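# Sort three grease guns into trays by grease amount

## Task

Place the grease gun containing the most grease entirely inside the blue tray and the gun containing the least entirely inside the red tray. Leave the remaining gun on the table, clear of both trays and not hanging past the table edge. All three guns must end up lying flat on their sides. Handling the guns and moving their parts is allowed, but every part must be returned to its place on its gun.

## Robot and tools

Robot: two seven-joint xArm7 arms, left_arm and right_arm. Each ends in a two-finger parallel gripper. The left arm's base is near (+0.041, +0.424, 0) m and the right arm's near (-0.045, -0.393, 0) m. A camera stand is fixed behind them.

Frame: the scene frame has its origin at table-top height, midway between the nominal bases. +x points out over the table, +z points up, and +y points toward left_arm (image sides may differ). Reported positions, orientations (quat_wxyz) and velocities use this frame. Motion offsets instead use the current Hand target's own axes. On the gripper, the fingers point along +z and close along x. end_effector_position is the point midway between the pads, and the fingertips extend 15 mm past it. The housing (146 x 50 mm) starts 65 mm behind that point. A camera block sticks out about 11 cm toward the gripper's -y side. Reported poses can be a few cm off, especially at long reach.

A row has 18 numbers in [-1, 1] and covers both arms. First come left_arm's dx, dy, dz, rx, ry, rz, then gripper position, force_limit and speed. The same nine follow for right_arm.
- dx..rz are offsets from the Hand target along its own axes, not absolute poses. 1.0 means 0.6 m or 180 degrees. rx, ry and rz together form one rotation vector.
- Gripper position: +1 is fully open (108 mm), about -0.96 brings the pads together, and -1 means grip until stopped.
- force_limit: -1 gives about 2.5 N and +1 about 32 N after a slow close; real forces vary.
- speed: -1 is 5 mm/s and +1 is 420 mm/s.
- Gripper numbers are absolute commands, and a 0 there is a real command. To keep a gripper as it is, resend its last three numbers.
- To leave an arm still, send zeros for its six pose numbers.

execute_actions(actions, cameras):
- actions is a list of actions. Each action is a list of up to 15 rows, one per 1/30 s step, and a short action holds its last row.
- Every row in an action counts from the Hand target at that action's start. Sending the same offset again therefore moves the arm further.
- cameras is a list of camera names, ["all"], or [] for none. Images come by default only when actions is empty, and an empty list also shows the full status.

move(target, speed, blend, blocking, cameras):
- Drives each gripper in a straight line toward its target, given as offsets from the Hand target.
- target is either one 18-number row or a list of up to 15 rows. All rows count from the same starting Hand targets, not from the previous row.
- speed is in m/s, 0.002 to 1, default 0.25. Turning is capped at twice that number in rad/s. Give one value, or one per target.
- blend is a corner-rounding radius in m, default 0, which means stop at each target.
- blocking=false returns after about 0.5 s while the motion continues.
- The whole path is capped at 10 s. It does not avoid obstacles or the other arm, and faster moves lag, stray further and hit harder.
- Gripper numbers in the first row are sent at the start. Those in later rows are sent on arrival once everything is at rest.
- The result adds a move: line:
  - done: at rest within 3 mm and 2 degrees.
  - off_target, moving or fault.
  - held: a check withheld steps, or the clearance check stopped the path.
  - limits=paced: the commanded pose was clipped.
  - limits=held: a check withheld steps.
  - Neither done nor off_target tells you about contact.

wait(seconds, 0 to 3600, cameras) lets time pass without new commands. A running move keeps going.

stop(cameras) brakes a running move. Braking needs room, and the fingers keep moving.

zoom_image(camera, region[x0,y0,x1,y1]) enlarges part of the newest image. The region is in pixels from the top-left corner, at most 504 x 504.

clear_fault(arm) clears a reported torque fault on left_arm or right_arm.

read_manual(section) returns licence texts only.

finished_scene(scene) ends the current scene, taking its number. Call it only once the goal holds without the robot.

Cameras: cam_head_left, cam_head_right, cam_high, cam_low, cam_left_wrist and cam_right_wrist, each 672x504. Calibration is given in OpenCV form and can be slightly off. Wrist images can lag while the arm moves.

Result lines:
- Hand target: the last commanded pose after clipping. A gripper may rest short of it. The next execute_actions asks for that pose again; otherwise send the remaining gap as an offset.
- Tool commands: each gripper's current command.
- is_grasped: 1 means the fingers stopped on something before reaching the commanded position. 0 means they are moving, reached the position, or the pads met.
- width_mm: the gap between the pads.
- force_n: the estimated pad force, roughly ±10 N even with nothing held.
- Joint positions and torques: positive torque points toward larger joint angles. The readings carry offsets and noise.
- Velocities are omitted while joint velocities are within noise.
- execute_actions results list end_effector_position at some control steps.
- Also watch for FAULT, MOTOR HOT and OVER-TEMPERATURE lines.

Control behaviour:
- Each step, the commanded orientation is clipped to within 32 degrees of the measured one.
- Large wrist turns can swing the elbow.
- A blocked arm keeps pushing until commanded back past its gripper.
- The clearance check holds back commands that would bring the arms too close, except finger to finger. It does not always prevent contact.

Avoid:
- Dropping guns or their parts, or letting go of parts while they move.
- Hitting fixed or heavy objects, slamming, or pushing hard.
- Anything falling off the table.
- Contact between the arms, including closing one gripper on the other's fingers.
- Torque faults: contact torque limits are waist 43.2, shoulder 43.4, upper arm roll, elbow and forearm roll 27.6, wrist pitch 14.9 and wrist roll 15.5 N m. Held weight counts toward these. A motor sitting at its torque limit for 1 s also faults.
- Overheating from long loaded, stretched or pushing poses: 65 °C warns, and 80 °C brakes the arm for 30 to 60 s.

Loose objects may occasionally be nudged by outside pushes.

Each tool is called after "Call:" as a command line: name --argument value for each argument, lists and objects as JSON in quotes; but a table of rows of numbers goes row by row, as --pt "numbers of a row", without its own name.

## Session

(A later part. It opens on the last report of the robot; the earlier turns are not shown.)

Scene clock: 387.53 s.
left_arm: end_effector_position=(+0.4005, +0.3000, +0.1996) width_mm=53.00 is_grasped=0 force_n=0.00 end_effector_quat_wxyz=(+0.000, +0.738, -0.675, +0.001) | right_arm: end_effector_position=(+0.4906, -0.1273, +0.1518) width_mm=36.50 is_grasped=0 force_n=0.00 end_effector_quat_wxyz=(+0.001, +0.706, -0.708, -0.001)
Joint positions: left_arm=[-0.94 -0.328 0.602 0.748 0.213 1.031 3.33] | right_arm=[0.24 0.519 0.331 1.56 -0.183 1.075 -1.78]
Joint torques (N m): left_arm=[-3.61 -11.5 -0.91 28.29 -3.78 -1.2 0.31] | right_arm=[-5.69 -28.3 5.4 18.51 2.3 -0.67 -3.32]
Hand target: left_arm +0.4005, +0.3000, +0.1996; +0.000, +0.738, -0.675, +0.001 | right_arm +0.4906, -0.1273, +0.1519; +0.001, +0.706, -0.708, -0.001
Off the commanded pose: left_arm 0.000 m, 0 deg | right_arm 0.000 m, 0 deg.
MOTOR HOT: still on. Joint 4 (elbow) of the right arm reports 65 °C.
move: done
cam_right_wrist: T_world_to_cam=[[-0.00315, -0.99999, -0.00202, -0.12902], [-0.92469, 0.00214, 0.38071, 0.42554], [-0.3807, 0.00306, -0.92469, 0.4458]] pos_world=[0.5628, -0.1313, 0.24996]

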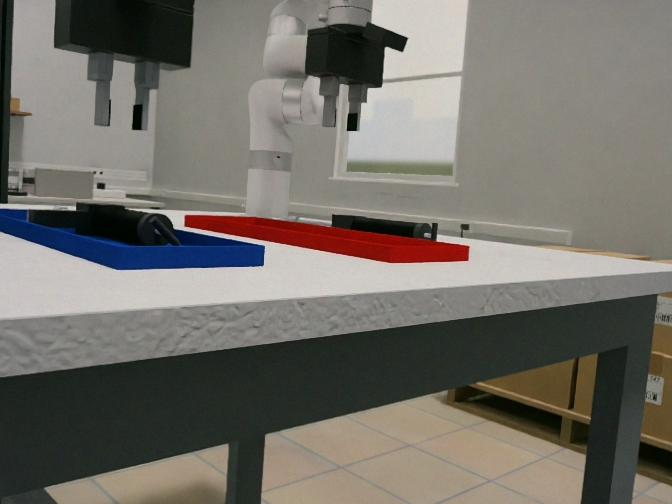

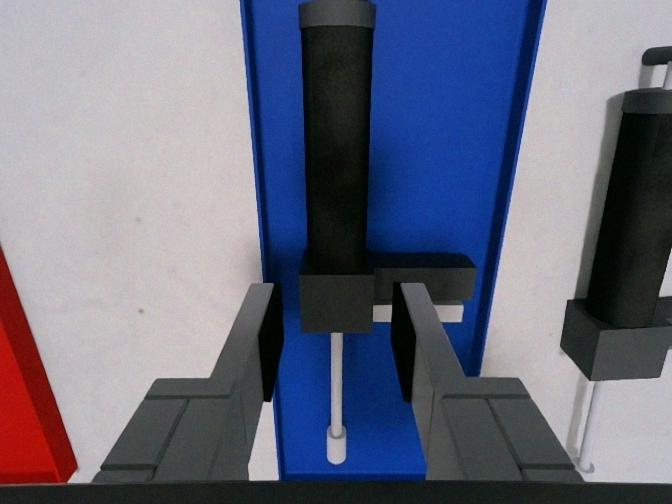

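Call:
move --pt "0 0 0 0 0 0 0 0.5 -0.4 0.3067 0.1092 -0.0467 0 0 -0.0356 0 0.5 -0.4" --pt "0 0 0 0 0 0 0 0.5 -0.4 0.3067 0.1092 0.0533 0 0 -0.0356 0 0.5 -0.4" --speed '[0.25,0.12]'

Call:
move --target '[0,0,0,0,0,0,0,0.5,-0.4,0,0,-0.1,0,0,0,0,0.5,-0.4]' --speed 0.12

Call:
move --target '[0,0,0,0,0,0,0,0.5,-0.4,0,0,0.1,0,0,0,0,0.5,-0.4]' --speed 0.12 --cameras '["cam_right_wrist"]'

Scene clock: 395.20 s.
left_arm: end_effector_position=(+0.4005, +0.3000, +0.1996) width_mm=53.00 is_grasped=0 force_n=0.00 end_effector_quat_wxyz=(+0.000, +0.738, -0.675, +0.001) | right_arm: end_effector_position=(+0.4246, -0.3112, +0.1202) width_mm=52.99 is_grasped=0 force_n=0.00 end_effector_quat_wxyz=(+0.001, +0.745, -0.667, -0.001)
Joint positions: left_arm=[-0.94 -0.328 0.602 0.748 0.213 1.031 3.33] | right_arm=[-0.035 0.168 0.258 0.975 -0.058 0.816 -2.25]
Joint torques (N m): left_arm=[-3.46 -10.92 -0.79 28.33 -3.61 -1.21 0.07] | right_arm=[5.18 -12.55 -0.77 11.83 -2.13 -2.41 3.43]
Hand target: left_arm +0.4005, +0.3000, +0.1996; +0.000, +0.738, -0.675, +0.001 | right_arm +0.4246, -0.3112, +0.1201; +0.001, +0.745, -0.667, -0.001
Off the commanded pose: left_arm 0.000 m, 0 deg | right_arm 0.000 m, 0 deg.
MOTOR HOT: still on. Joint 4 (elbow) of the right arm reports 66 °C.
move: done

Scene clock: 396.13 s.
left_arm: end_effector_position=(+0.4005, +0.3000, +0.1996) width_mm=53.00 is_grasped=0 force_n=0.00 end_effector_quat_wxyz=(+0.000, +0.738, -0.675, +0.001) | right_arm: end_effector_position=(+0.4247, -0.3112, +0.1801) width_mm=52.99 is_grasped=0 force_n=0.00 end_effector_quat_wxyz=(+0.001, +0.745, -0.667, -0.001)
Joint positions: left_arm=[-0.94 -0.328 0.602 0.748 0.213 1.031 3.33] | right_arm=[-0.04 0.076 0.262 1.052 -0.024 0.981 -2.275]
Joint torques (N m): left_arm=[-3.65 -10.69 -0.8 28.12 -3.64 -1.23 0.01] | right_arm=[-5.6 -21.41 2.57 18.46 2.25 -0.72 -3.32]
Hand target: left_arm +0.4005, +0.3000, +0.1996; +0.000, +0.738, -0.675, +0.001 | right_arm +0.4247, -0.3112, +0.1801; +0.001, +0.745, -0.667, -0.001
Off the commanded pose: left_arm 0.000 m, 0 deg | right_arm 0.000 m, 0 deg.
MOTOR HOT: still on. Joint 4 (elbow) of the right arm reports 66 °C.
move: done

Scene clock: 397.03 s.
left_arm: end_effector_position=(+0.4005, +0.3000, +0.1996) width_mm=53.00 is_grasped=0 force_n=0.00 end_effector_quat_wxyz=(+0.000, +0.738, -0.675, +0.001) | right_arm: end_effector_position=(+0.4246, -0.3112, +0.1202) width_mm=52.99 is_grasped=0 force_n=0.00 end_effector_quat_wxyz=(+0.001, +0.745, -0.667, -0.001)
Joint positions: left_arm=[-0.94 -0.328 0.602 0.748 0.213 1.031 3.33] | right_arm=[-0.035 0.168 0.259 0.975 -0.059 0.816 -2.249]
Joint torques (N m): left_arm=[-3.42 -10.76 -0.74 28.17 -3.57 -1.26 0.03] | right_arm=[5.23 -13.02 -0.78 11.94 -2.07 -2.57 3.48]
Hand target: left_arm +0.4005, +0.3000, +0.1996; +0.000, +0.738, -0.675, +0.001 | right_arm +0.4246, -0.3112, +0.1201; +0.001, +0.745, -0.667, -0.001
Off the commanded pose: left_arm 0.000 m, 0 deg | right_arm 0.000 m, 0 deg.
MOTOR HOT: still on. Joint 4 (elbow) of the right arm reports 66 °C.
move: done
cam_right_wrist: T_world_to_cam=[[0.10846, -0.9941, -0.0023, -0.35869], [-0.91919, -0.10117, 0.38061, 0.34242], [-0.37859, -0.03917, -0.92473, 0.37785]] pos_world=[0.4967, -0.30713, 0.21826]

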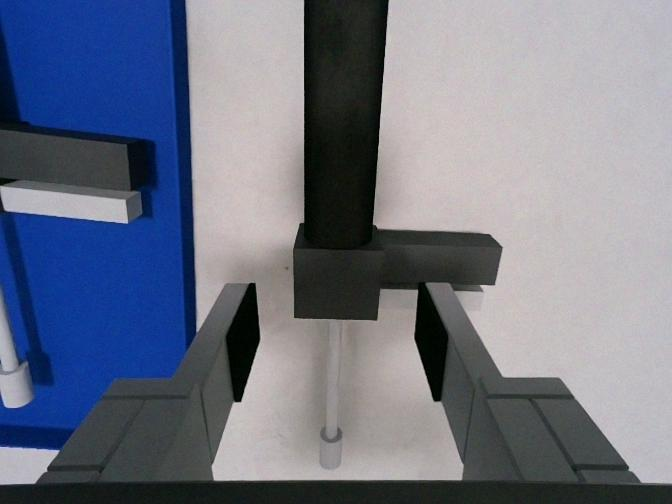

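Call:
move --pt "0 0 0 0 0 0 0 0.5 -0.4 0.0101 -0.0433 0.1518 0 0 0.01 0 0.5 -0.4" --pt "0 0 0 0 0 0 0 0.5 -0.4 0.0101 -0.0433 0.1518 0 0 0.01 -1 0.8 -0.6" --pt "0 0 0 0 0 0 0 0.5 -0.4 0 0 -0.1 0 0 0 -1 0.8 -0.6" --speed 0.15

Call:
move --target '[0,0,0,0,0,0,0,0.5,-0.4,0,0,0.1,0,0,0,-1,0.8,-0.6]' --speed 0.12

Call:
move --target '[0,0,0,0,0,0,0,0.5,-0.4,0,0,-0.1,0,0,0,-1,0.8,-0.6]' --speed 0.12 --cameras '["cam_right_wrist","cam_high"]'

Call:
move --target '[0,0,0,0,0,0,0,0.5,-0.4,0,0,0.1,0,0,0,-1,0.8,-0.6]' --speed 0.12

Scene clock: 406.23 s.
left_arm: end_effector_position=(+0.4005, +0.3000, +0.1996) width_mm=53.00 is_grasped=0 force_n=0.00 end_effector_quat_wxyz=(+0.000, +0.738, -0.675, +0.001) | right_arm: end_effector_position=(+0.4247, -0.3112, +0.1801) width_mm=35.21 is_grasped=1 force_n=40.53 end_effector_quat_wxyz=(+0.001, +0.745, -0.667, -0.001)
Joint positions: left_arm=[-0.94 -0.328 0.602 0.748 0.213 1.031 3.33] | right_arm=[-0.043 0.076 0.266 1.052 -0.024 0.981 -2.274]
Joint torques (N m): left_arm=[-3.59 -10.1 -0.72 28.07 -3.51 -1.4 -0.08] | right_arm=[-5.87 -23.24 2.66 20.42 2.15 -0.93 -3.27]
Hand target: left_arm +0.4005, +0.3000, +0.1996; +0.000, +0.738, -0.675, +0.001 | right_arm +0.4247, -0.3112, +0.1801; +0.001, +0.745, -0.667, -0.001
Off the commanded pose: left_arm 0.000 m, 0 deg | right_arm 0.000 m, 0 deg.
MOTOR HOT: still on. Joint 4 (elbow) of the right arm reports 64 °C.
move: done

Scene clock: 407.13 s.
left_arm: end_effector_position=(+0.4005, +0.3000, +0.1996) width_mm=53.00 is_grasped=0 force_n=0.00 end_effector_quat_wxyz=(+0.000, +0.738, -0.675, +0.001) | right_arm: end_effector_position=(+0.4246, -0.3112, +0.1202) width_mm=35.21 is_grasped=1 force_n=40.53 end_effector_quat_wxyz=(+0.001, +0.745, -0.667, -0.001)
Joint positions: left_arm=[-0.94 -0.328 0.602 0.748 0.213 1.031 3.33] | right_arm=[-0.038 0.168 0.262 0.975 -0.059 0.816 -2.249]
Joint torques (N m): left_arm=[-3.6 -10 -0.69 28.08 -3.33 -1.39 -0.18] | right_arm=[5.33 -14.11 -0.52 13.76 -2.1 -2.82 3.52]
Hand target: left_arm +0.4005, +0.3000, +0.1996; +0.000, +0.738, -0.675, +0.001 | right_arm +0.4246, -0.3112, +0.1201; +0.001, +0.745, -0.667, -0.001
Off the commanded pose: left_arm 0.000 m, 0 deg | right_arm 0.000 m, 0 deg.
MOTOR HOT: still on. Joint 4 (elbow) of the right arm reports 64 °C.
move: done

Scene clock: 408.07 s.
left_arm: end_effector_position=(+0.4005, +0.3000, +0.1996) width_mm=53.00 is_grasped=0 force_n=0.00 end_effector_quat_wxyz=(+0.000, +0.738, -0.675, +0.001) | right_arm: end_effector_position=(+0.4247, -0.3112, +0.1801) width_mm=35.21 is_grasped=1 force_n=40.53 end_effector_quat_wxyz=(+0.001, +0.745, -0.667, -0.001)
Joint positions: left_arm=[-0.94 -0.328 0.602 0.748 0.213 1.031 3.33] | right_arm=[-0.043 0.076 0.266 1.052 -0.024 0.981 -2.274]
Joint torques (N m): left_arm=[-3.54 -10.07 -0.69 28.14 -3.45 -1.34 -0.09] | right_arm=[-5.75 -23.18 2.41 20.37 2.29 -0.91 -3.23]
Hand target: left_arm +0.4005, +0.3000, +0.1996; +0.000, +0.738, -0.675, +0.001 | right_arm +0.4247, -0.3112, +0.1801; +0.001, +0.745, -0.667, -0.001
Off the commanded pose: left_arm 0.000 m, 0 deg | right_arm 0.000 m, 0 deg.
MOTOR HOT: still on. Joint 4 (elbow) of the right arm reports 64 °C.
move: done
cam_right_wrist: T_world_to_cam=[[0.10846, -0.9941, -0.00231, -0.35857], [-0.91914, -0.10116, 0.38073, 0.31975], [-0.37871, -0.03917, -0.92468, 0.43336]] pos_world=[0.4969, -0.30713, 0.27816]
Images, in order (width x height): cam_high 672x504, cam_right_wrist 672x504.

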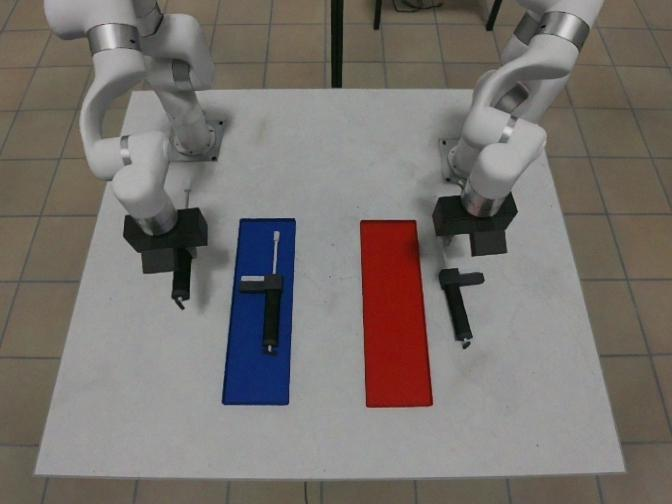

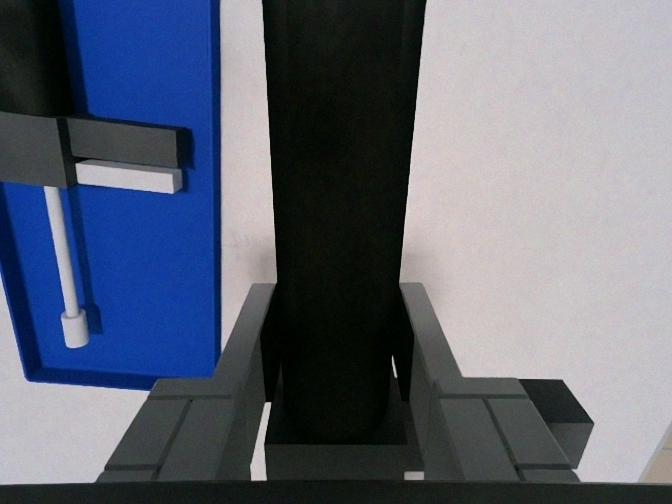

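Scene clock: 408.97 s.
left_arm: end_effector_position=(+0.4005, +0.3000, +0.1996) width_mm=53.00 is_grasped=0 force_n=0.00 end_effector_quat_wxyz=(+0.000, +0.738, -0.675, +0.001) | right_arm: end_effector_position=(+0.4246, -0.3112, +0.1202) width_mm=35.21 is_grasped=1 force_n=40.53 end_effector_quat_wxyz=(+0.001, +0.745, -0.667, -0.001)
Joint positions: left_arm=[-0.94 -0.328 0.602 0.748 0.213 1.031 3.33] | right_arm=[-0.039 0.168 0.262 0.975 -0.059 0.816 -2.249]
Joint torques (N m): left_arm=[-3.44 -9.87 -0.78 28.08 -3.33 -1.36 -0.05] | right_arm=[5.16 -14.39 -0.71 13.67 -2.15 -2.68 3.49]
Hand target: left_arm +0.4005, +0.3000, +0.1996; +0.000, +0.738, -0.675, +0.001 | right_arm +0.4246, -0.3112, +0.1201; +0.001, +0.745, -0.667, -0.001
Off the commanded pose: left_arm 0.000 m, 0 deg | right_arm 0.000 m, 0 deg.
MOTOR HOT: still on. Joint 4 (elbow) of the right arm reports 64 °C.
move: done

Call:
move --pt "0 0 0 0 0 0 0 0.5 -0.4 -0.5293 0.0657 0 0 0 0.0356 -1 0.8 -0.6" --pt "0 0 0 0 0 0 0 0.5 -0.4 -0.5293 0.0657 0.13 0 0 0.0356 -1 0.8 -0.6" --pt "0 0 0 0 0 0 0 0.5 -0.4 -0.5293 0.0657 0.1512 0 0 0.0356 -1 0.8 -0.6" --pt "0 0 0 0 0 0 0 0.5 -0.4 -0.5293 0.0657 0.1512 0 0 0.0356 0 0.5 -0.4" --pt "0 0 0 0 0 0 0 0.5 -0.4 -0.5293 0.0657 -0.05 0 0 0.0356 0 0.5 -0.4" --speed '[0.25,0.15,0.03,0.1,0.2]'

Call:
move --target '[0,0,0,0,0,0,0,0.5,-0.4,0,0,0,0,0,0.98,0,0.5,-0.4]' --speed 0.5 --cameras '["all"]'

Scene clock: 423.47 s.
left_arm: end_effector_position=(+0.4005, +0.3000, +0.1996) width_mm=53.00 is_grasped=0 force_n=0.00 end_effector_quat_wxyz=(+0.000, +0.738, -0.675, +0.001) | right_arm: end_effector_position=(+0.3508, +0.0002, +0.1502) width_mm=52.99 is_grasped=0 force_n=0.00 end_effector_quat_wxyz=(+0.001, +0.706, -0.708, -0.001)
Joint positions: left_arm=[-0.94 -0.328 0.602 0.748 0.213 1.031 3.33] | right_arm=[0.429 0.401 0.455 1.358 -0.203 1.006 -1.435]
Joint torques (N m): left_arm=[-3.44 -9.11 -0.62 27.95 -3 -1.36 -0.14] | right_arm=[-5.66 -25.7 5.74 18.16 2.27 -0.58 -3.41]
Hand target: left_arm +0.4005, +0.3000, +0.1996; +0.000, +0.738, -0.675, +0.001 | right_arm +0.3508, +0.0002, +0.1502; +0.001, +0.706, -0.708, -0.001
Off the commanded pose: left_arm 0.000 m, 0 deg | right_arm 0.000 m, 0 deg.
MOTOR HOT: still on. Joint 4 (elbow) of the right arm reports 64 °C.
move: done

Scene clock: 427.13 s.
left_arm: end_effector_position=(+0.4005, +0.3000, +0.1996) width_mm=53.00 is_grasped=0 force_n=0.00 end_effector_quat_wxyz=(+0.000, +0.738, -0.675, +0.001) | right_arm: end_effector_position=(+0.3508, +0.0002, +0.1503) width_mm=53.00 is_grasped=0 force_n=0.00 end_effector_quat_wxyz=(-0.001, +0.685, +0.728, -0.001)
Joint positions: left_arm=[-0.94 -0.328 0.602 0.748 0.213 1.031 3.33] | right_arm=[0.82 0.365 0.007 1.354 -0.001 0.991 1.508]
Joint torques (N m): left_arm=[-3.31 -8.78 -0.66 27.99 -3.1 -1.5 -0.1] | right_arm=[5.3 -17.74 -1.66 18.39 -1.94 -0.63 3.43]
Hand target: left_arm +0.4005, +0.3000, +0.1996; +0.000, +0.738, -0.675, +0.001 | right_arm +0.3508, +0.0002, +0.1502; -0.001, +0.685, +0.728, -0.001
Off the commanded pose: left_arm 0.000 m, 0 deg | right_arm 0.000 m, 0 deg.
MOTOR HOT: still on. Joint 4 (elbow) of the right arm reports 63 °C.
move: done
cam_left_wrist: T_world_to_cam=[[0.11337, -0.99342, -0.01634, 0.25597], [-0.9232, -0.1114, 0.36783, 0.34701], [-0.36723, -0.02661, -0.92975, 0.45838]] pos_world=[0.45967, 0.30514, 0.30272]
cam_right_wrist: T_world_to_cam=[[-0.05965, 0.99822, -0.00238, 0.01749], [0.92497, 0.05617, 0.37587, -0.35164], [0.37534, 0.02022, -0.92667, 0.12589]] pos_world=[0.27905, -0.00025, 0.24887]

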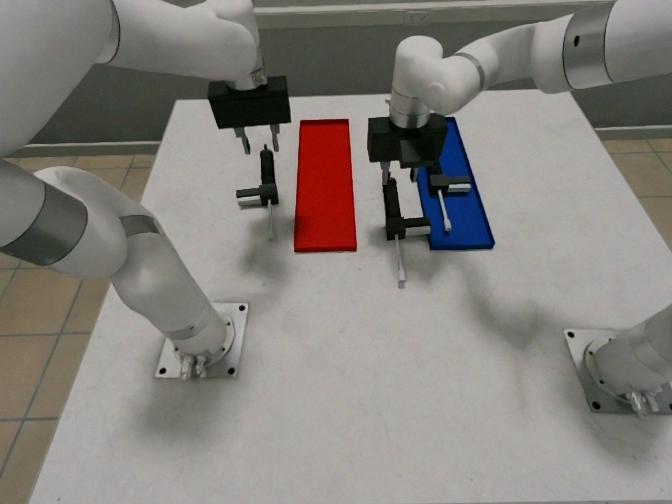

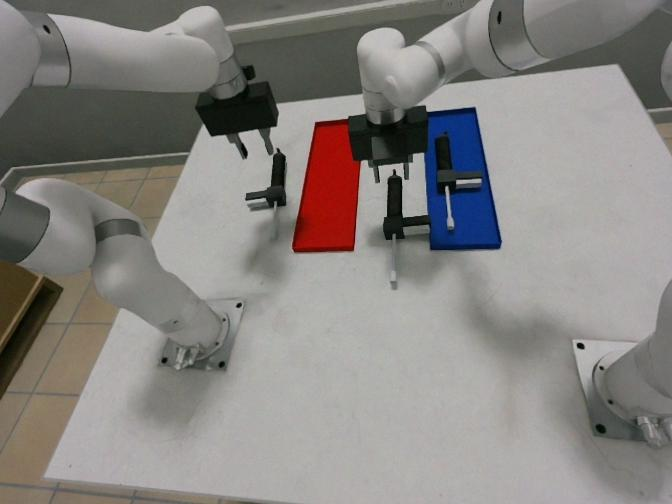

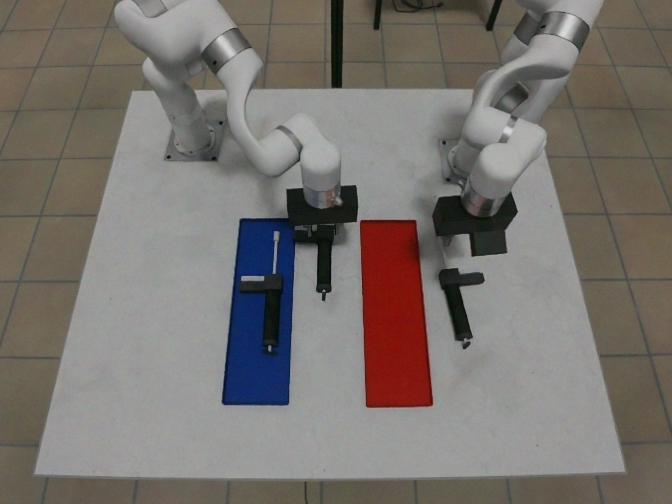

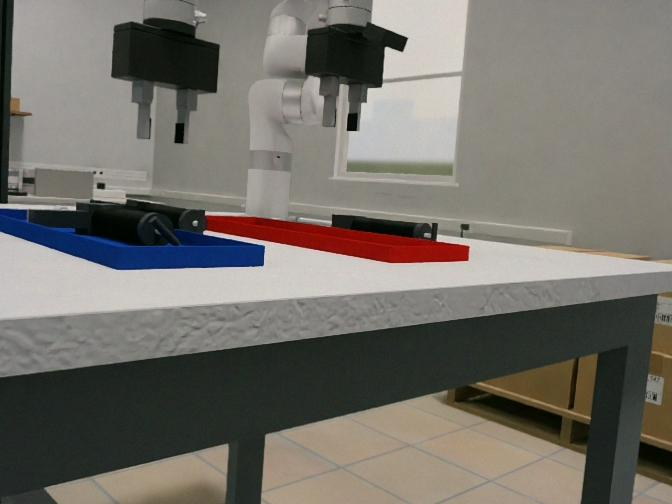

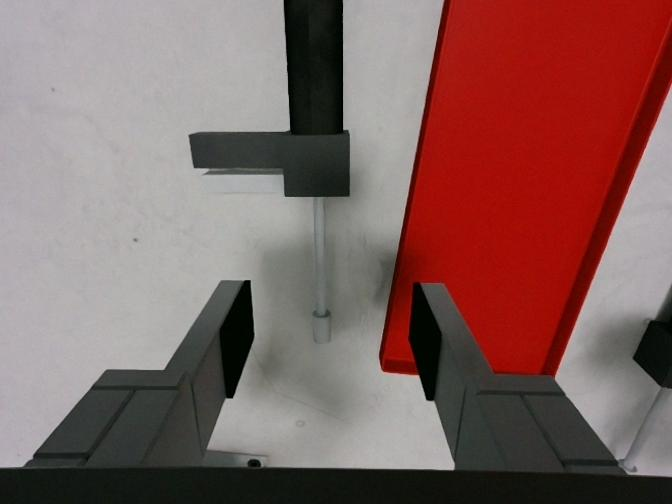

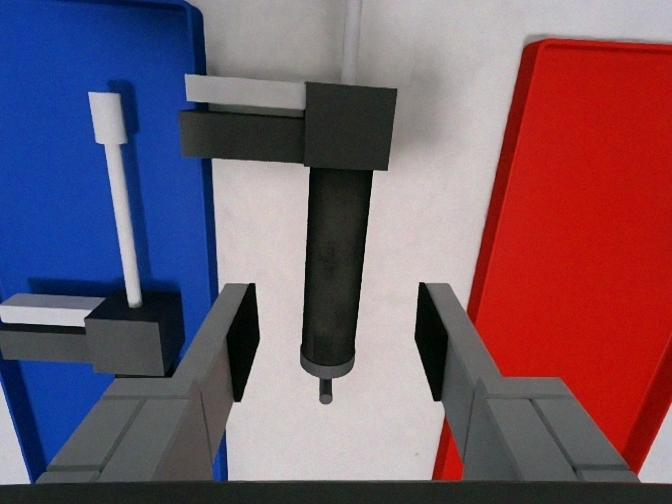

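Call:
move --pt "0 0 0 0 0 0 0 0.5 -0.4 0.0054 -0.0063 0.2017 0 0 0.02 0 0.5 -0.4" --pt "0 0 0 0 0 0 0 0.5 -0.4 0.0054 -0.0063 0.2017 0 0 0.02 -1 0.8 -0.6" --pt "0 0 0 0 0 0 0 0.5 -0.4 0.0054 -0.0063 0.1683 0 0 0.02 -1 0.8 -0.6" --pt "0 0 0 0 0 0 0 0.5 -0.4 0.047 -0.0038 0.1683 0 0 0.02 -1 0.8 -0.6" --pt "0 0 0 0 0 0 0 0.5 -0.4 0.047 -0.0038 0.2014 0 0 0.02 -1 0.8 -0.6" --speed '[0.15,0.1,0.1,0.1,0.04]' --cameras '["cam_right_wrist","cam_low","cam_head_left"]'

Scene clock: 439.43 s.
left_arm: end_effector_position=(+0.4005, +0.3000, +0.1996) width_mm=53.00 is_grasped=0 force_n=0.00 end_effector_quat_wxyz=(+0.000, +0.738, -0.675, +0.001) | right_arm: end_effector_position=(+0.3465, +0.0282, +0.0294) width_mm=35.15 is_grasped=1 force_n=41.47 end_effector_quat_wxyz=(-0.001, +0.708, +0.706, -0.001)
Joint positions: left_arm=[-0.94 -0.328 0.602 0.748 0.213 1.031 3.33] | right_arm=[0.861 0.609 0.005 1.353 -0.002 0.745 1.611]
Joint torques (N m): left_arm=[-3.39 -8.9 -0.53 27.79 -2.85 -1.44 -0.05] | right_arm=[4.73 -20.44 -1.28 14.91 -1.91 -2.58 3.48]
Hand target: left_arm +0.4005, +0.3000, +0.1996; +0.000, +0.738, -0.675, +0.001 | right_arm +0.3465, +0.0282, +0.0294; -0.001, +0.708, +0.706, -0.001
Off the commanded pose: left_arm 0.000 m, 0 deg | right_arm 0.000 m, 0 deg.
MOTOR HOT: still on. Joint 4 (elbow) of the right arm reports 66 °C.
move: done
cam_right_wrist: T_world_to_cam=[[0.00309, 0.99999, -0.0027, -0.0327], [0.92674, -0.00185, 0.37569, -0.30272], [0.37568, -0.00366, -0.92674, 0.01535]] pos_world=[0.27488, 0.03219, 0.12787]
Images, in order (width x height): cam_head_left 672x504, cam_low 672x504, cam_right_wrist 672x504.

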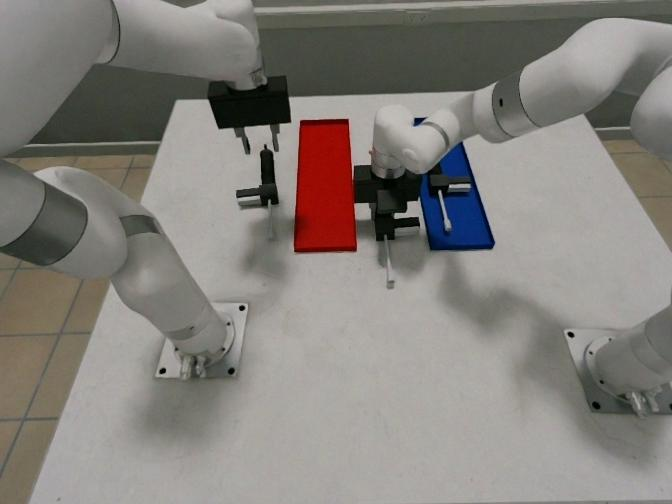

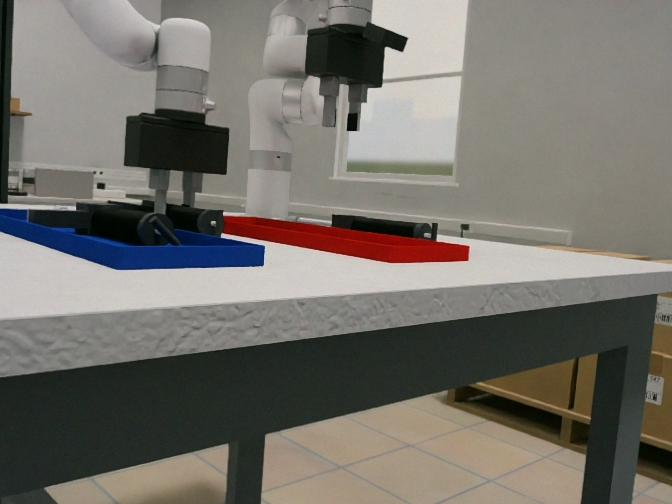

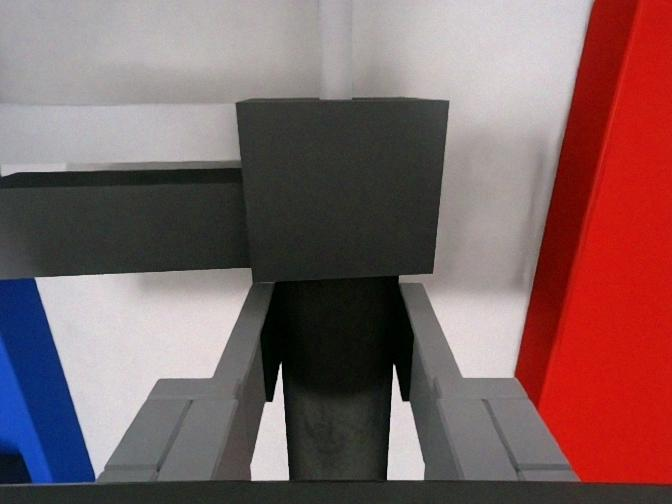

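Call:
move --target '[0.4607,-0.1003,0.0833,0,0,0.0285,0,0.5,-0.4,0,0,0,0,0,0,-1,0.8,-0.6]' --cameras '["cam_left_wrist","cam_high"]'

Scene clock: 444.87 s.
left_arm: end_effector_position=(+0.4853, +0.0301, +0.1500) width_mm=53.00 is_grasped=0 force_n=0.00 end_effector_quat_wxyz=(+0.000, +0.707, -0.707, +0.001) | right_arm: end_effector_position=(+0.3465, +0.0282, +0.0294) width_mm=35.15 is_grasped=1 force_n=41.47 end_effector_quat_wxyz=(-0.001, +0.708, +0.706, -0.001)
Joint positions: left_arm=[-1.055 0.524 0.452 1.534 -0.253 1.067 3.36] | right_arm=[0.861 0.609 0.005 1.353 -0.002 0.745 1.611]
Joint torques (N m): left_arm=[4.11 -27.41 1.61 28.72 -4.04 -1.08 -1.45] | right_arm=[-2.81 -21.57 -0.8 17.65 -1.37 -1.56 2.86]
Hand target: left_arm +0.4853, +0.0301, +0.1500; +0.000, +0.707, -0.707, +0.001 | right_arm +0.3465, +0.0282, +0.0294; -0.001, +0.708, +0.706, -0.001
Off the commanded pose: left_arm 0.000 m, 0 deg | right_arm 0.000 m, 0 deg.
MOTOR HOT: still on. Joint 4 (elbow) of the right arm reports 67 °C.
move: done
cam_left_wrist: T_world_to_cam=[[0.02407, -0.99958, -0.01633, 0.02087], [-0.92948, -0.02839, 0.36777, 0.41397], [-0.36808, 0.00632, -0.92977, 0.43562]] pos_world=[0.54461, 0.02986, 0.25312]
Images, in order (width x height): cam_high 672x504, cam_left_wrist 672x504.

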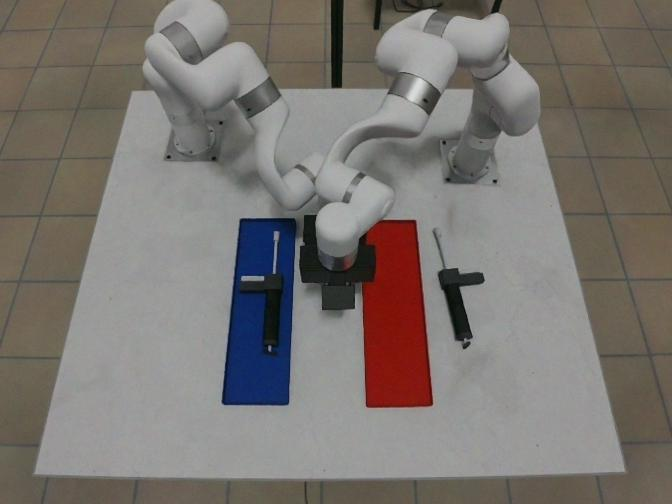

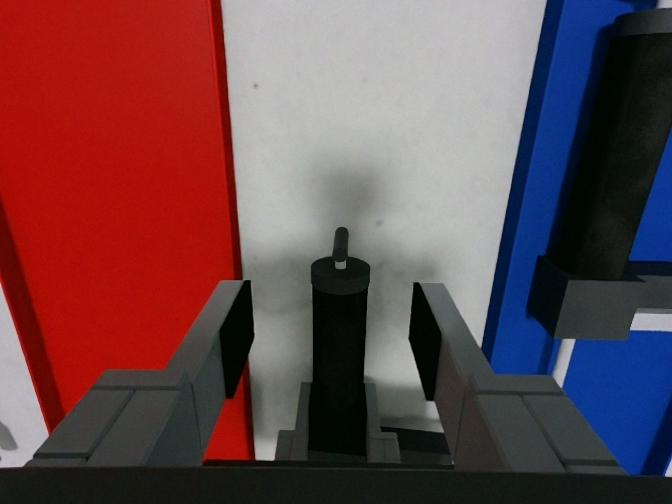

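Call:
move --pt "0 -0.0578 0.0833 -0.139 0 0 0 0.5 -0.4 0 0 0 0 0 0 -1 0.8 -0.6" --pt "0 0.0238 0.2 -0.139 0 0 0 0.5 -0.4 0 0 0 0 0 0 -1 0.8 -0.6" --pt "0 0.0238 0.2 -0.139 0 0 -1 0.5 -0.4 0 0 0 0 0 0 -1 0.8 -0.6" --speed '[0.15,0.1,0.1]' --cameras '["cam_left_wrist","cam_low"]'

Call:
zoom_image --camera "cam_low" --region '[80, 60, 320, 280]'

Scene clock: 452.53 s.
left_arm: end_effector_position=(+0.4709, +0.0296, +0.0300) width_mm=7.92 is_grasped=0 force_n=42.87 end_effector_quat_wxyz=(+0.154, +0.690, -0.691, -0.153) | right_arm: end_effector_position=(+0.3464, +0.0284, +0.0294) width_mm=35.16 is_grasped=1 force_n=43.39 end_effector_quat_wxyz=(-0.001, +0.708, +0.706, -0.001)
Joint positions: left_arm=[-0.796 0.941 0.302 1.923 -0.492 1.414 3.504] | right_arm=[0.861 0.609 0.006 1.353 -0.002 0.745 1.611]
Joint torques (N m): left_arm=[3.75 -35.72 7.24 19.51 0.77 1.39 1.22] | right_arm=[-8.27 -23.89 -6.58 13.68 -1.55 -0.81 3.28]
Hand target: left_arm +0.4710, +0.0299, +0.0300; +0.153, +0.690, -0.690, -0.153 | right_arm +0.3465, +0.0282, +0.0294; -0.001, +0.708, +0.706, -0.001
Off the commanded pose: left_arm 0.000 m, 0 deg | right_arm 0.000 m, 0 deg.
MOTOR HOT: still on. Joint 4 (elbow) of the right arm reports 68 °C.
move: done
cam_left_wrist: T_world_to_cam=[[0.01407, -0.9996, -0.02438, 0.02376], [-0.68674, -0.02739, 0.72638, 0.31964], [-0.72676, 0.00652, -0.68685, 0.48041]] pos_world=[0.56832, 0.02937, 0.09837]
Images, in order (width x height): cam_low 672x504, cam_left_wrist 672x504.

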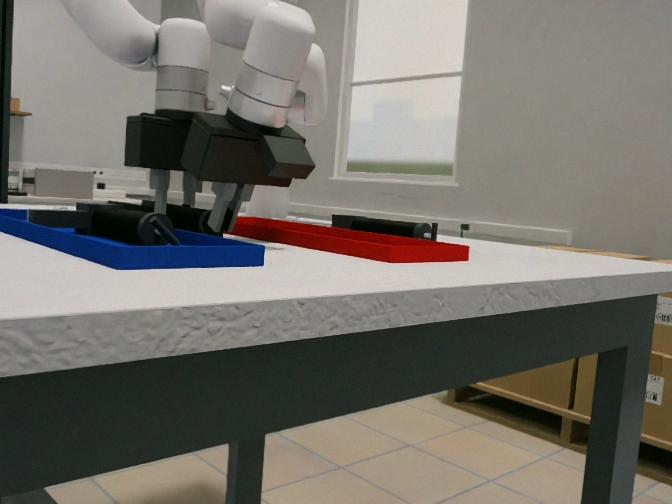

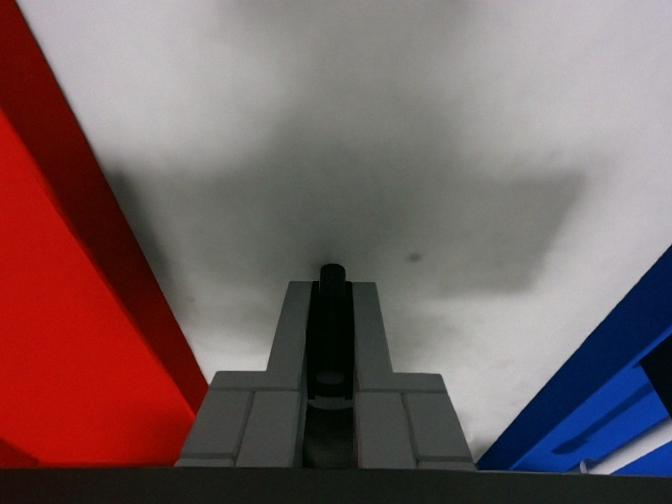

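Scaled by 2.100.

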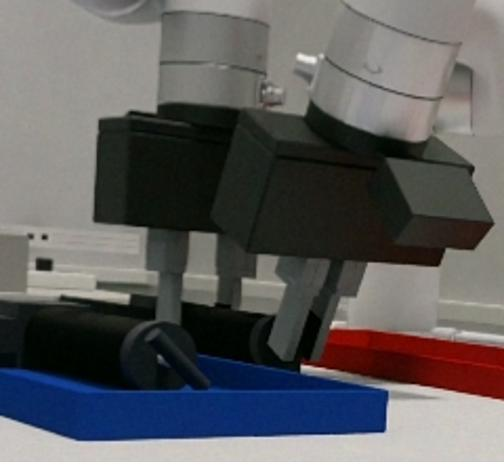

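Call:
move --target '[0,-0.0453,-0.0211,0,0,0,-1,0.5,-0.4,0,0,0,0,0,0,-1,0.8,-0.6]' --speed '[0.03]'

Call:
move --target '[0,-0.0302,-0.0141,0,0,0,-1,0.5,-0.4,0,0,0,0,0,0,-1,0.8,-0.6]' --speed '[0.03]' --cameras '["cam_left_wrist","cam_low"]'

Call:
zoom_image --camera "cam_low" --region '[80, 60, 320, 280]'

Scene clock: 457.57 s.
left_arm: end_effector_position=(+0.5009, +0.0299, +0.0299) width_mm=7.92 is_grasped=1 force_n=42.78 end_effector_quat_wxyz=(+0.154, +0.690, -0.690, -0.153) | right_arm: end_effector_position=(+0.3467, +0.0281, +0.0294) width_mm=35.16 is_grasped=1 force_n=43.81 end_effector_quat_wxyz=(-0.001, +0.708, +0.706, -0.001)
Joint positions: left_arm=[-0.732 1.055 0.295 2.134 -0.487 1.507 3.492] | right_arm=[0.861 0.609 0.005 1.353 -0.002 0.745 1.611]
Joint torques (N m): left_arm=[12.23 -36.61 8.64 28.73 8.61 -2.88 -1.43] | right_arm=[-0.58 -25.53 2.7 10.22 0.41 1.15 4.97]
Hand target: left_arm +0.5010, +0.0299, +0.0299; +0.153, +0.690, -0.690, -0.153 | right_arm +0.3465, +0.0282, +0.0294; -0.001, +0.708, +0.706, -0.001
Off the commanded pose: left_arm 0.000 m, 0 deg | right_arm 0.000 m, 0 deg.
MOTOR HOT: still on. Joint 4 (elbow) of the right arm reports 65 °C.
move: done

Scene clock: 458.70 s.
left_arm: end_effector_position=(+0.5210, +0.0299, +0.0300) width_mm=7.92 is_grasped=1 force_n=42.75 end_effector_quat_wxyz=(+0.153, +0.690, -0.690, -0.153) | right_arm: end_effector_position=(+0.3465, +0.0282, +0.0294) width_mm=35.16 is_grasped=1 force_n=43.41 end_effector_quat_wxyz=(-0.001, +0.708, +0.706, -0.001)
Joint positions: left_arm=[-0.679 1.16 0.286 2.332 -0.483 1.59 3.471] | right_arm=[0.861 0.609 0.006 1.353 -0.002 0.745 1.611]
Joint torques (N m): left_arm=[13.84 -38.15 7.31 30.42 9.17 -5.15 -1.45] | right_arm=[11.45 -25.78 8.4 9.55 2.69 2.53 5.08]
Hand target: left_arm +0.5210, +0.0299, +0.0299; +0.153, +0.690, -0.690, -0.153 | right_arm +0.3465, +0.0282, +0.0294; -0.001, +0.708, +0.706, -0.001
Off the commanded pose: left_arm 0.000 m, 0 deg | right_arm 0.000 m, 0 deg.
MOTOR HOT: still on. Joint 4 (elbow) of the right arm reports 65 °C.
move: done
cam_left_wrist: T_world_to_cam=[[0.01442, -0.99959, -0.02475, 0.02327], [-0.68678, -0.02789, 0.72632, 0.3541], [-0.72672, 0.00652, -0.6869, 0.5168]] pos_world=[0.61842, 0.02977, 0.09837]
Images, in order (width x height): cam_low 672x504, cam_left_wrist 672x504.

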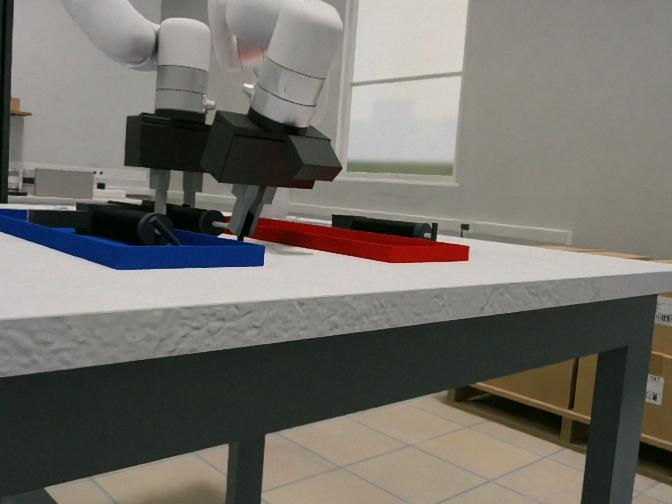

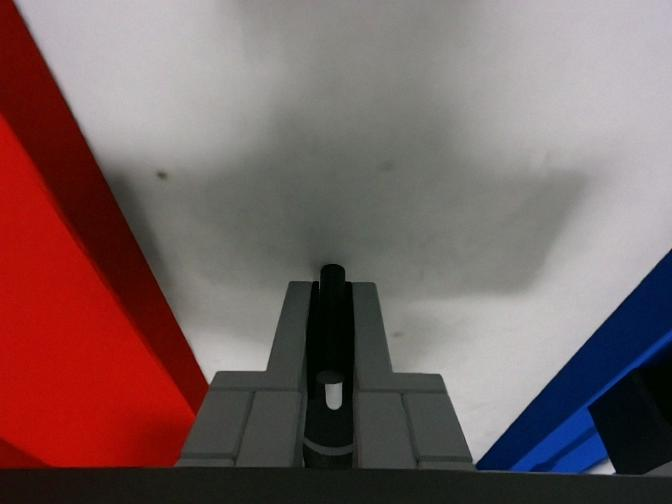

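Scaled by 2.100.

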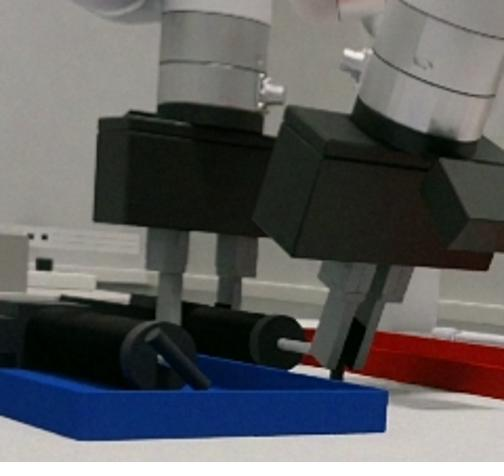

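Call:
wait --seconds 0.1 --cameras '["cam_right_wrist","cam_high"]'

Scene clock: 464.80 s.
left_arm: end_effector_position=(+0.5210, +0.0299, +0.0299) width_mm=7.92 is_grasped=1 force_n=42.75 end_effector_quat_wxyz=(+0.153, +0.690, -0.690, -0.153) | right_arm: end_effector_position=(+0.3465, +0.0282, +0.0294) width_mm=35.16 is_grasped=1 force_n=43.40 end_effector_quat_wxyz=(-0.001, +0.708, +0.706, -0.001)
Joint positions: left_arm=[-0.679 1.16 0.286 2.332 -0.483 1.59 3.471] | right_arm=[0.861 0.609 0.006 1.353 -0.002 0.745 1.611]
Joint torques (N m): left_arm=[14 -38.23 7.33 29.9 9.02 -5.25 -1.45] | right_arm=[13.01 -27.01 8.27 6.07 3.16 2.44 5.07]
Hand target: left_arm +0.5210, +0.0299, +0.0299; +0.153, +0.690, -0.690, -0.153 | right_arm +0.3465, +0.0282, +0.0294; -0.001, +0.708, +0.706, -0.001
Tool commands: left_gripper/position=-1.0 left_gripper/force_limit=+0.5 left_gripper/speed=-0.4 right_gripper/position=-1.0 right_gripper/force_limit=+0.8 right_gripper/speed=-0.6
Off the commanded pose: left_arm 0.000 m, 0 deg | right_arm 0.000 m, 0 deg.
MOTOR HOT: cleared for the motors of the right arm.
wait: 0.10 s; at rest from the start
cam_right_wrist: T_world_to_cam=[[0.00309, 0.99999, -0.0027, -0.0327], [0.92674, -0.00185, 0.37569, -0.30272], [0.37568, -0.00366, -0.92674, 0.01535]] pos_world=[0.27488, 0.03219, 0.12787]
Images, in order (width x height): cam_high 672x504, cam_right_wrist 672x504.

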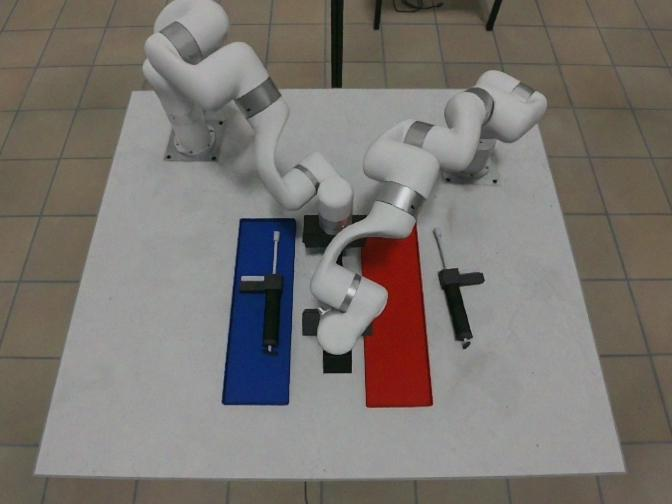

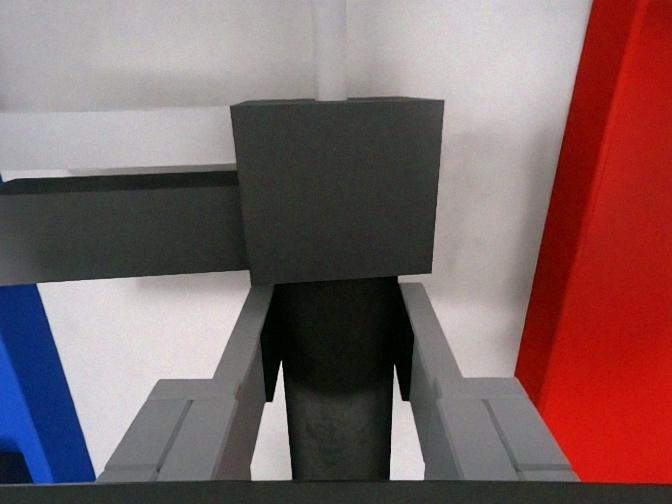

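Call:
move --target '[0,-0.0302,-0.0141,0,0,0,-1,0.5,-0.4,0,0,0,0,0,0,-1,0.8,-0.6]' --speed '[0.03]' --cameras '["cam_left_wrist"]'

Call:
move --target '[0,-0.0302,-0.0141,0,0,0,-1,0.5,-0.4,0,0,0,0,0,0,-1,0.8,-0.6]' --speed '[0.03]' --cameras '["cam_left_wrist","cam_low","cam_right_wrist"]'

Call:
zoom_image --camera "cam_low" --region '[80, 60, 320, 280]'

Scene clock: 469.80 s.
left_arm: end_effector_position=(+0.5406, +0.0302, +0.0300) width_mm=7.92 is_grasped=1 force_n=42.57 end_effector_quat_wxyz=(+0.153, +0.691, -0.690, -0.149) | right_arm: end_effector_position=(+0.3465, +0.0282, +0.0294) width_mm=35.16 is_grasped=1 force_n=43.20 end_effector_quat_wxyz=(-0.001, +0.708, +0.706, -0.001)
Joint positions: left_arm=[-0.594 1.356 0.254 2.707 -0.47 1.736 3.411] | right_arm=[0.861 0.609 0.006 1.353 -0.002 0.745 1.611]
Joint torques (N m): left_arm=[14.89 -36.94 4.67 28.72 10.07 -6.69 -1.52] | right_arm=[13.21 -26.59 7.22 5.72 4.1 2.47 5.09]
Hand target: left_arm +0.5410, +0.0299, +0.0300; +0.153, +0.690, -0.690, -0.153 | right_arm +0.3465, +0.0282, +0.0294; -0.001, +0.708, +0.706, -0.001
Off the commanded pose: left_arm 0.000 m, 0 deg | right_arm 0.000 m, 0 deg.
elbow stopped short (left arm): the move would have taken joint 4 (elbow) straighter than the controller allows.
move: done
cam_left_wrist: T_world_to_cam=[[0.01658, -0.99965, -0.02038, 0.02191], [-0.69155, -0.02619, 0.72186, 0.37024], [-0.72214, 0.00212, -0.69174, 0.52886]] pos_world=[0.63759, 0.03047, 0.09902]

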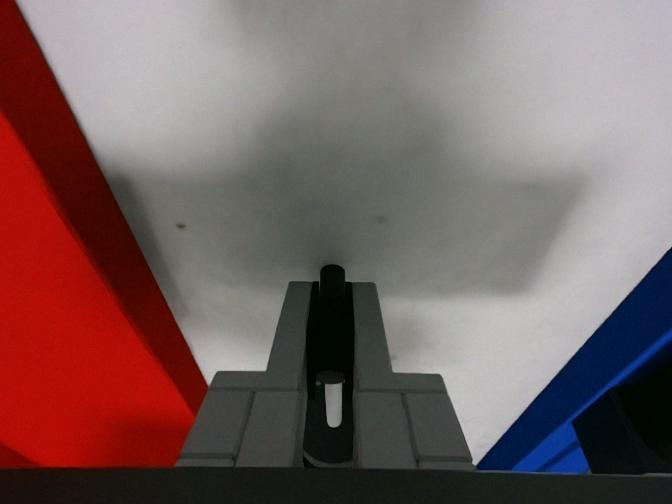

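Scene clock: 471.00 s.
left_arm: end_effector_position=(+0.5599, +0.0305, +0.0300) width_mm=7.92 is_grasped=1 force_n=42.52 end_effector_quat_wxyz=(+0.147, +0.697, -0.691, -0.119) | right_arm: end_effector_position=(+0.3465, +0.0281, +0.0294) width_mm=35.16 is_grasped=1 force_n=42.95 end_effector_quat_wxyz=(-0.001, +0.708, +0.706, -0.001)
Joint positions: left_arm=[-0.568 1.353 0.203 2.707 -0.423 1.673 3.415] | right_arm=[0.861 0.609 0.006 1.353 -0.002 0.745 1.611]
Joint torques (N m): left_arm=[16.39 -40.88 5.4 20.3 11.14 -11.58 -1.46] | right_arm=[16.26 -26.1 10.22 5.73 4.68 2.38 4.73]
Hand target: left_arm +0.5610, +0.0299, +0.0300; +0.153, +0.690, -0.690, -0.153 | right_arm +0.3465, +0.0282, +0.0294; -0.001, +0.708, +0.706, -0.001
Off the commanded pose: left_arm 0.001 m, 4 deg | right_arm 0.000 m, 0 deg.
elbow stopped short (left arm): the move would have taken joint 4 (elbow) straighter than the controller allows.
move: off_target (left_arm)
cam_left_wrist: T_world_to_cam=[[0.03158, -0.99942, 0.01267, 0.01255], [-0.72725, -0.01428, 0.68622, 0.40424], [-0.68564, -0.03088, -0.72728, 0.52442]] pos_world=[0.65316, 0.03451, 0.10385]
cam_right_wrist: T_world_to_cam=[[0.00322, 0.99999, -0.00276, -0.03273], [0.92674, -0.00195, 0.37569, -0.30272], [0.37568, -0.00376, -0.92674, 0.01536]] pos_world=[0.27488, 0.03219, 0.12787]
Images, in order (width x height): cam_low 672x504, cam_left_wrist 672x504, cam_right_wrist 672x504.

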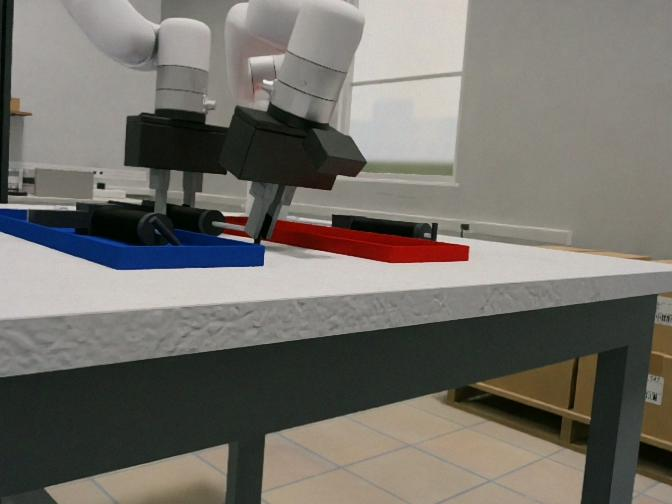

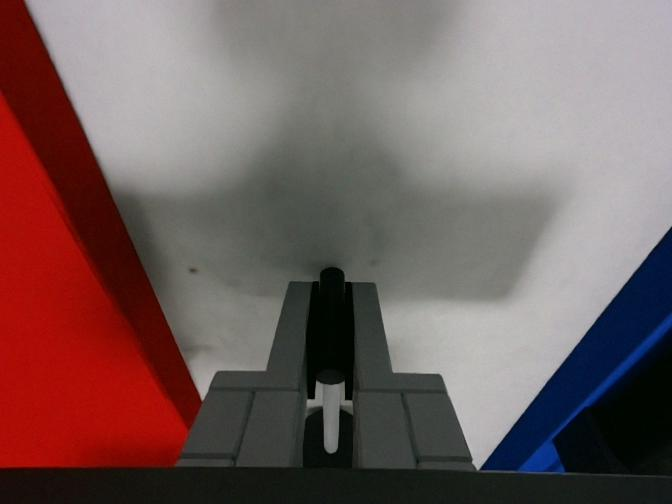

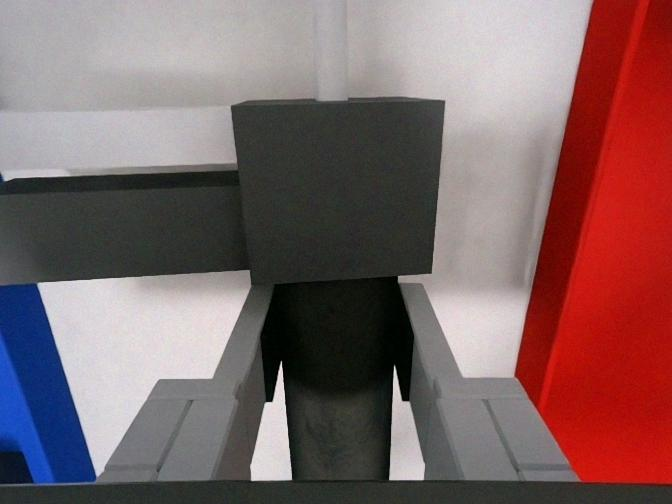

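Scaled by 2.100.

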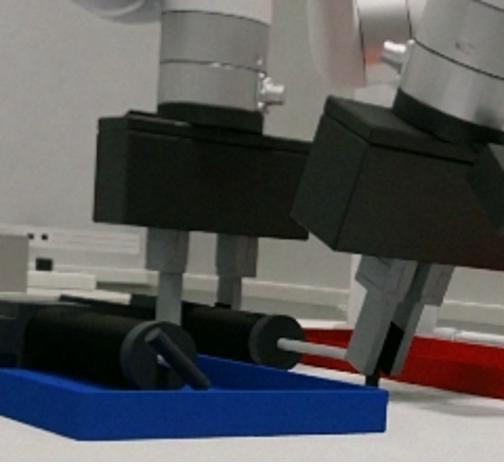

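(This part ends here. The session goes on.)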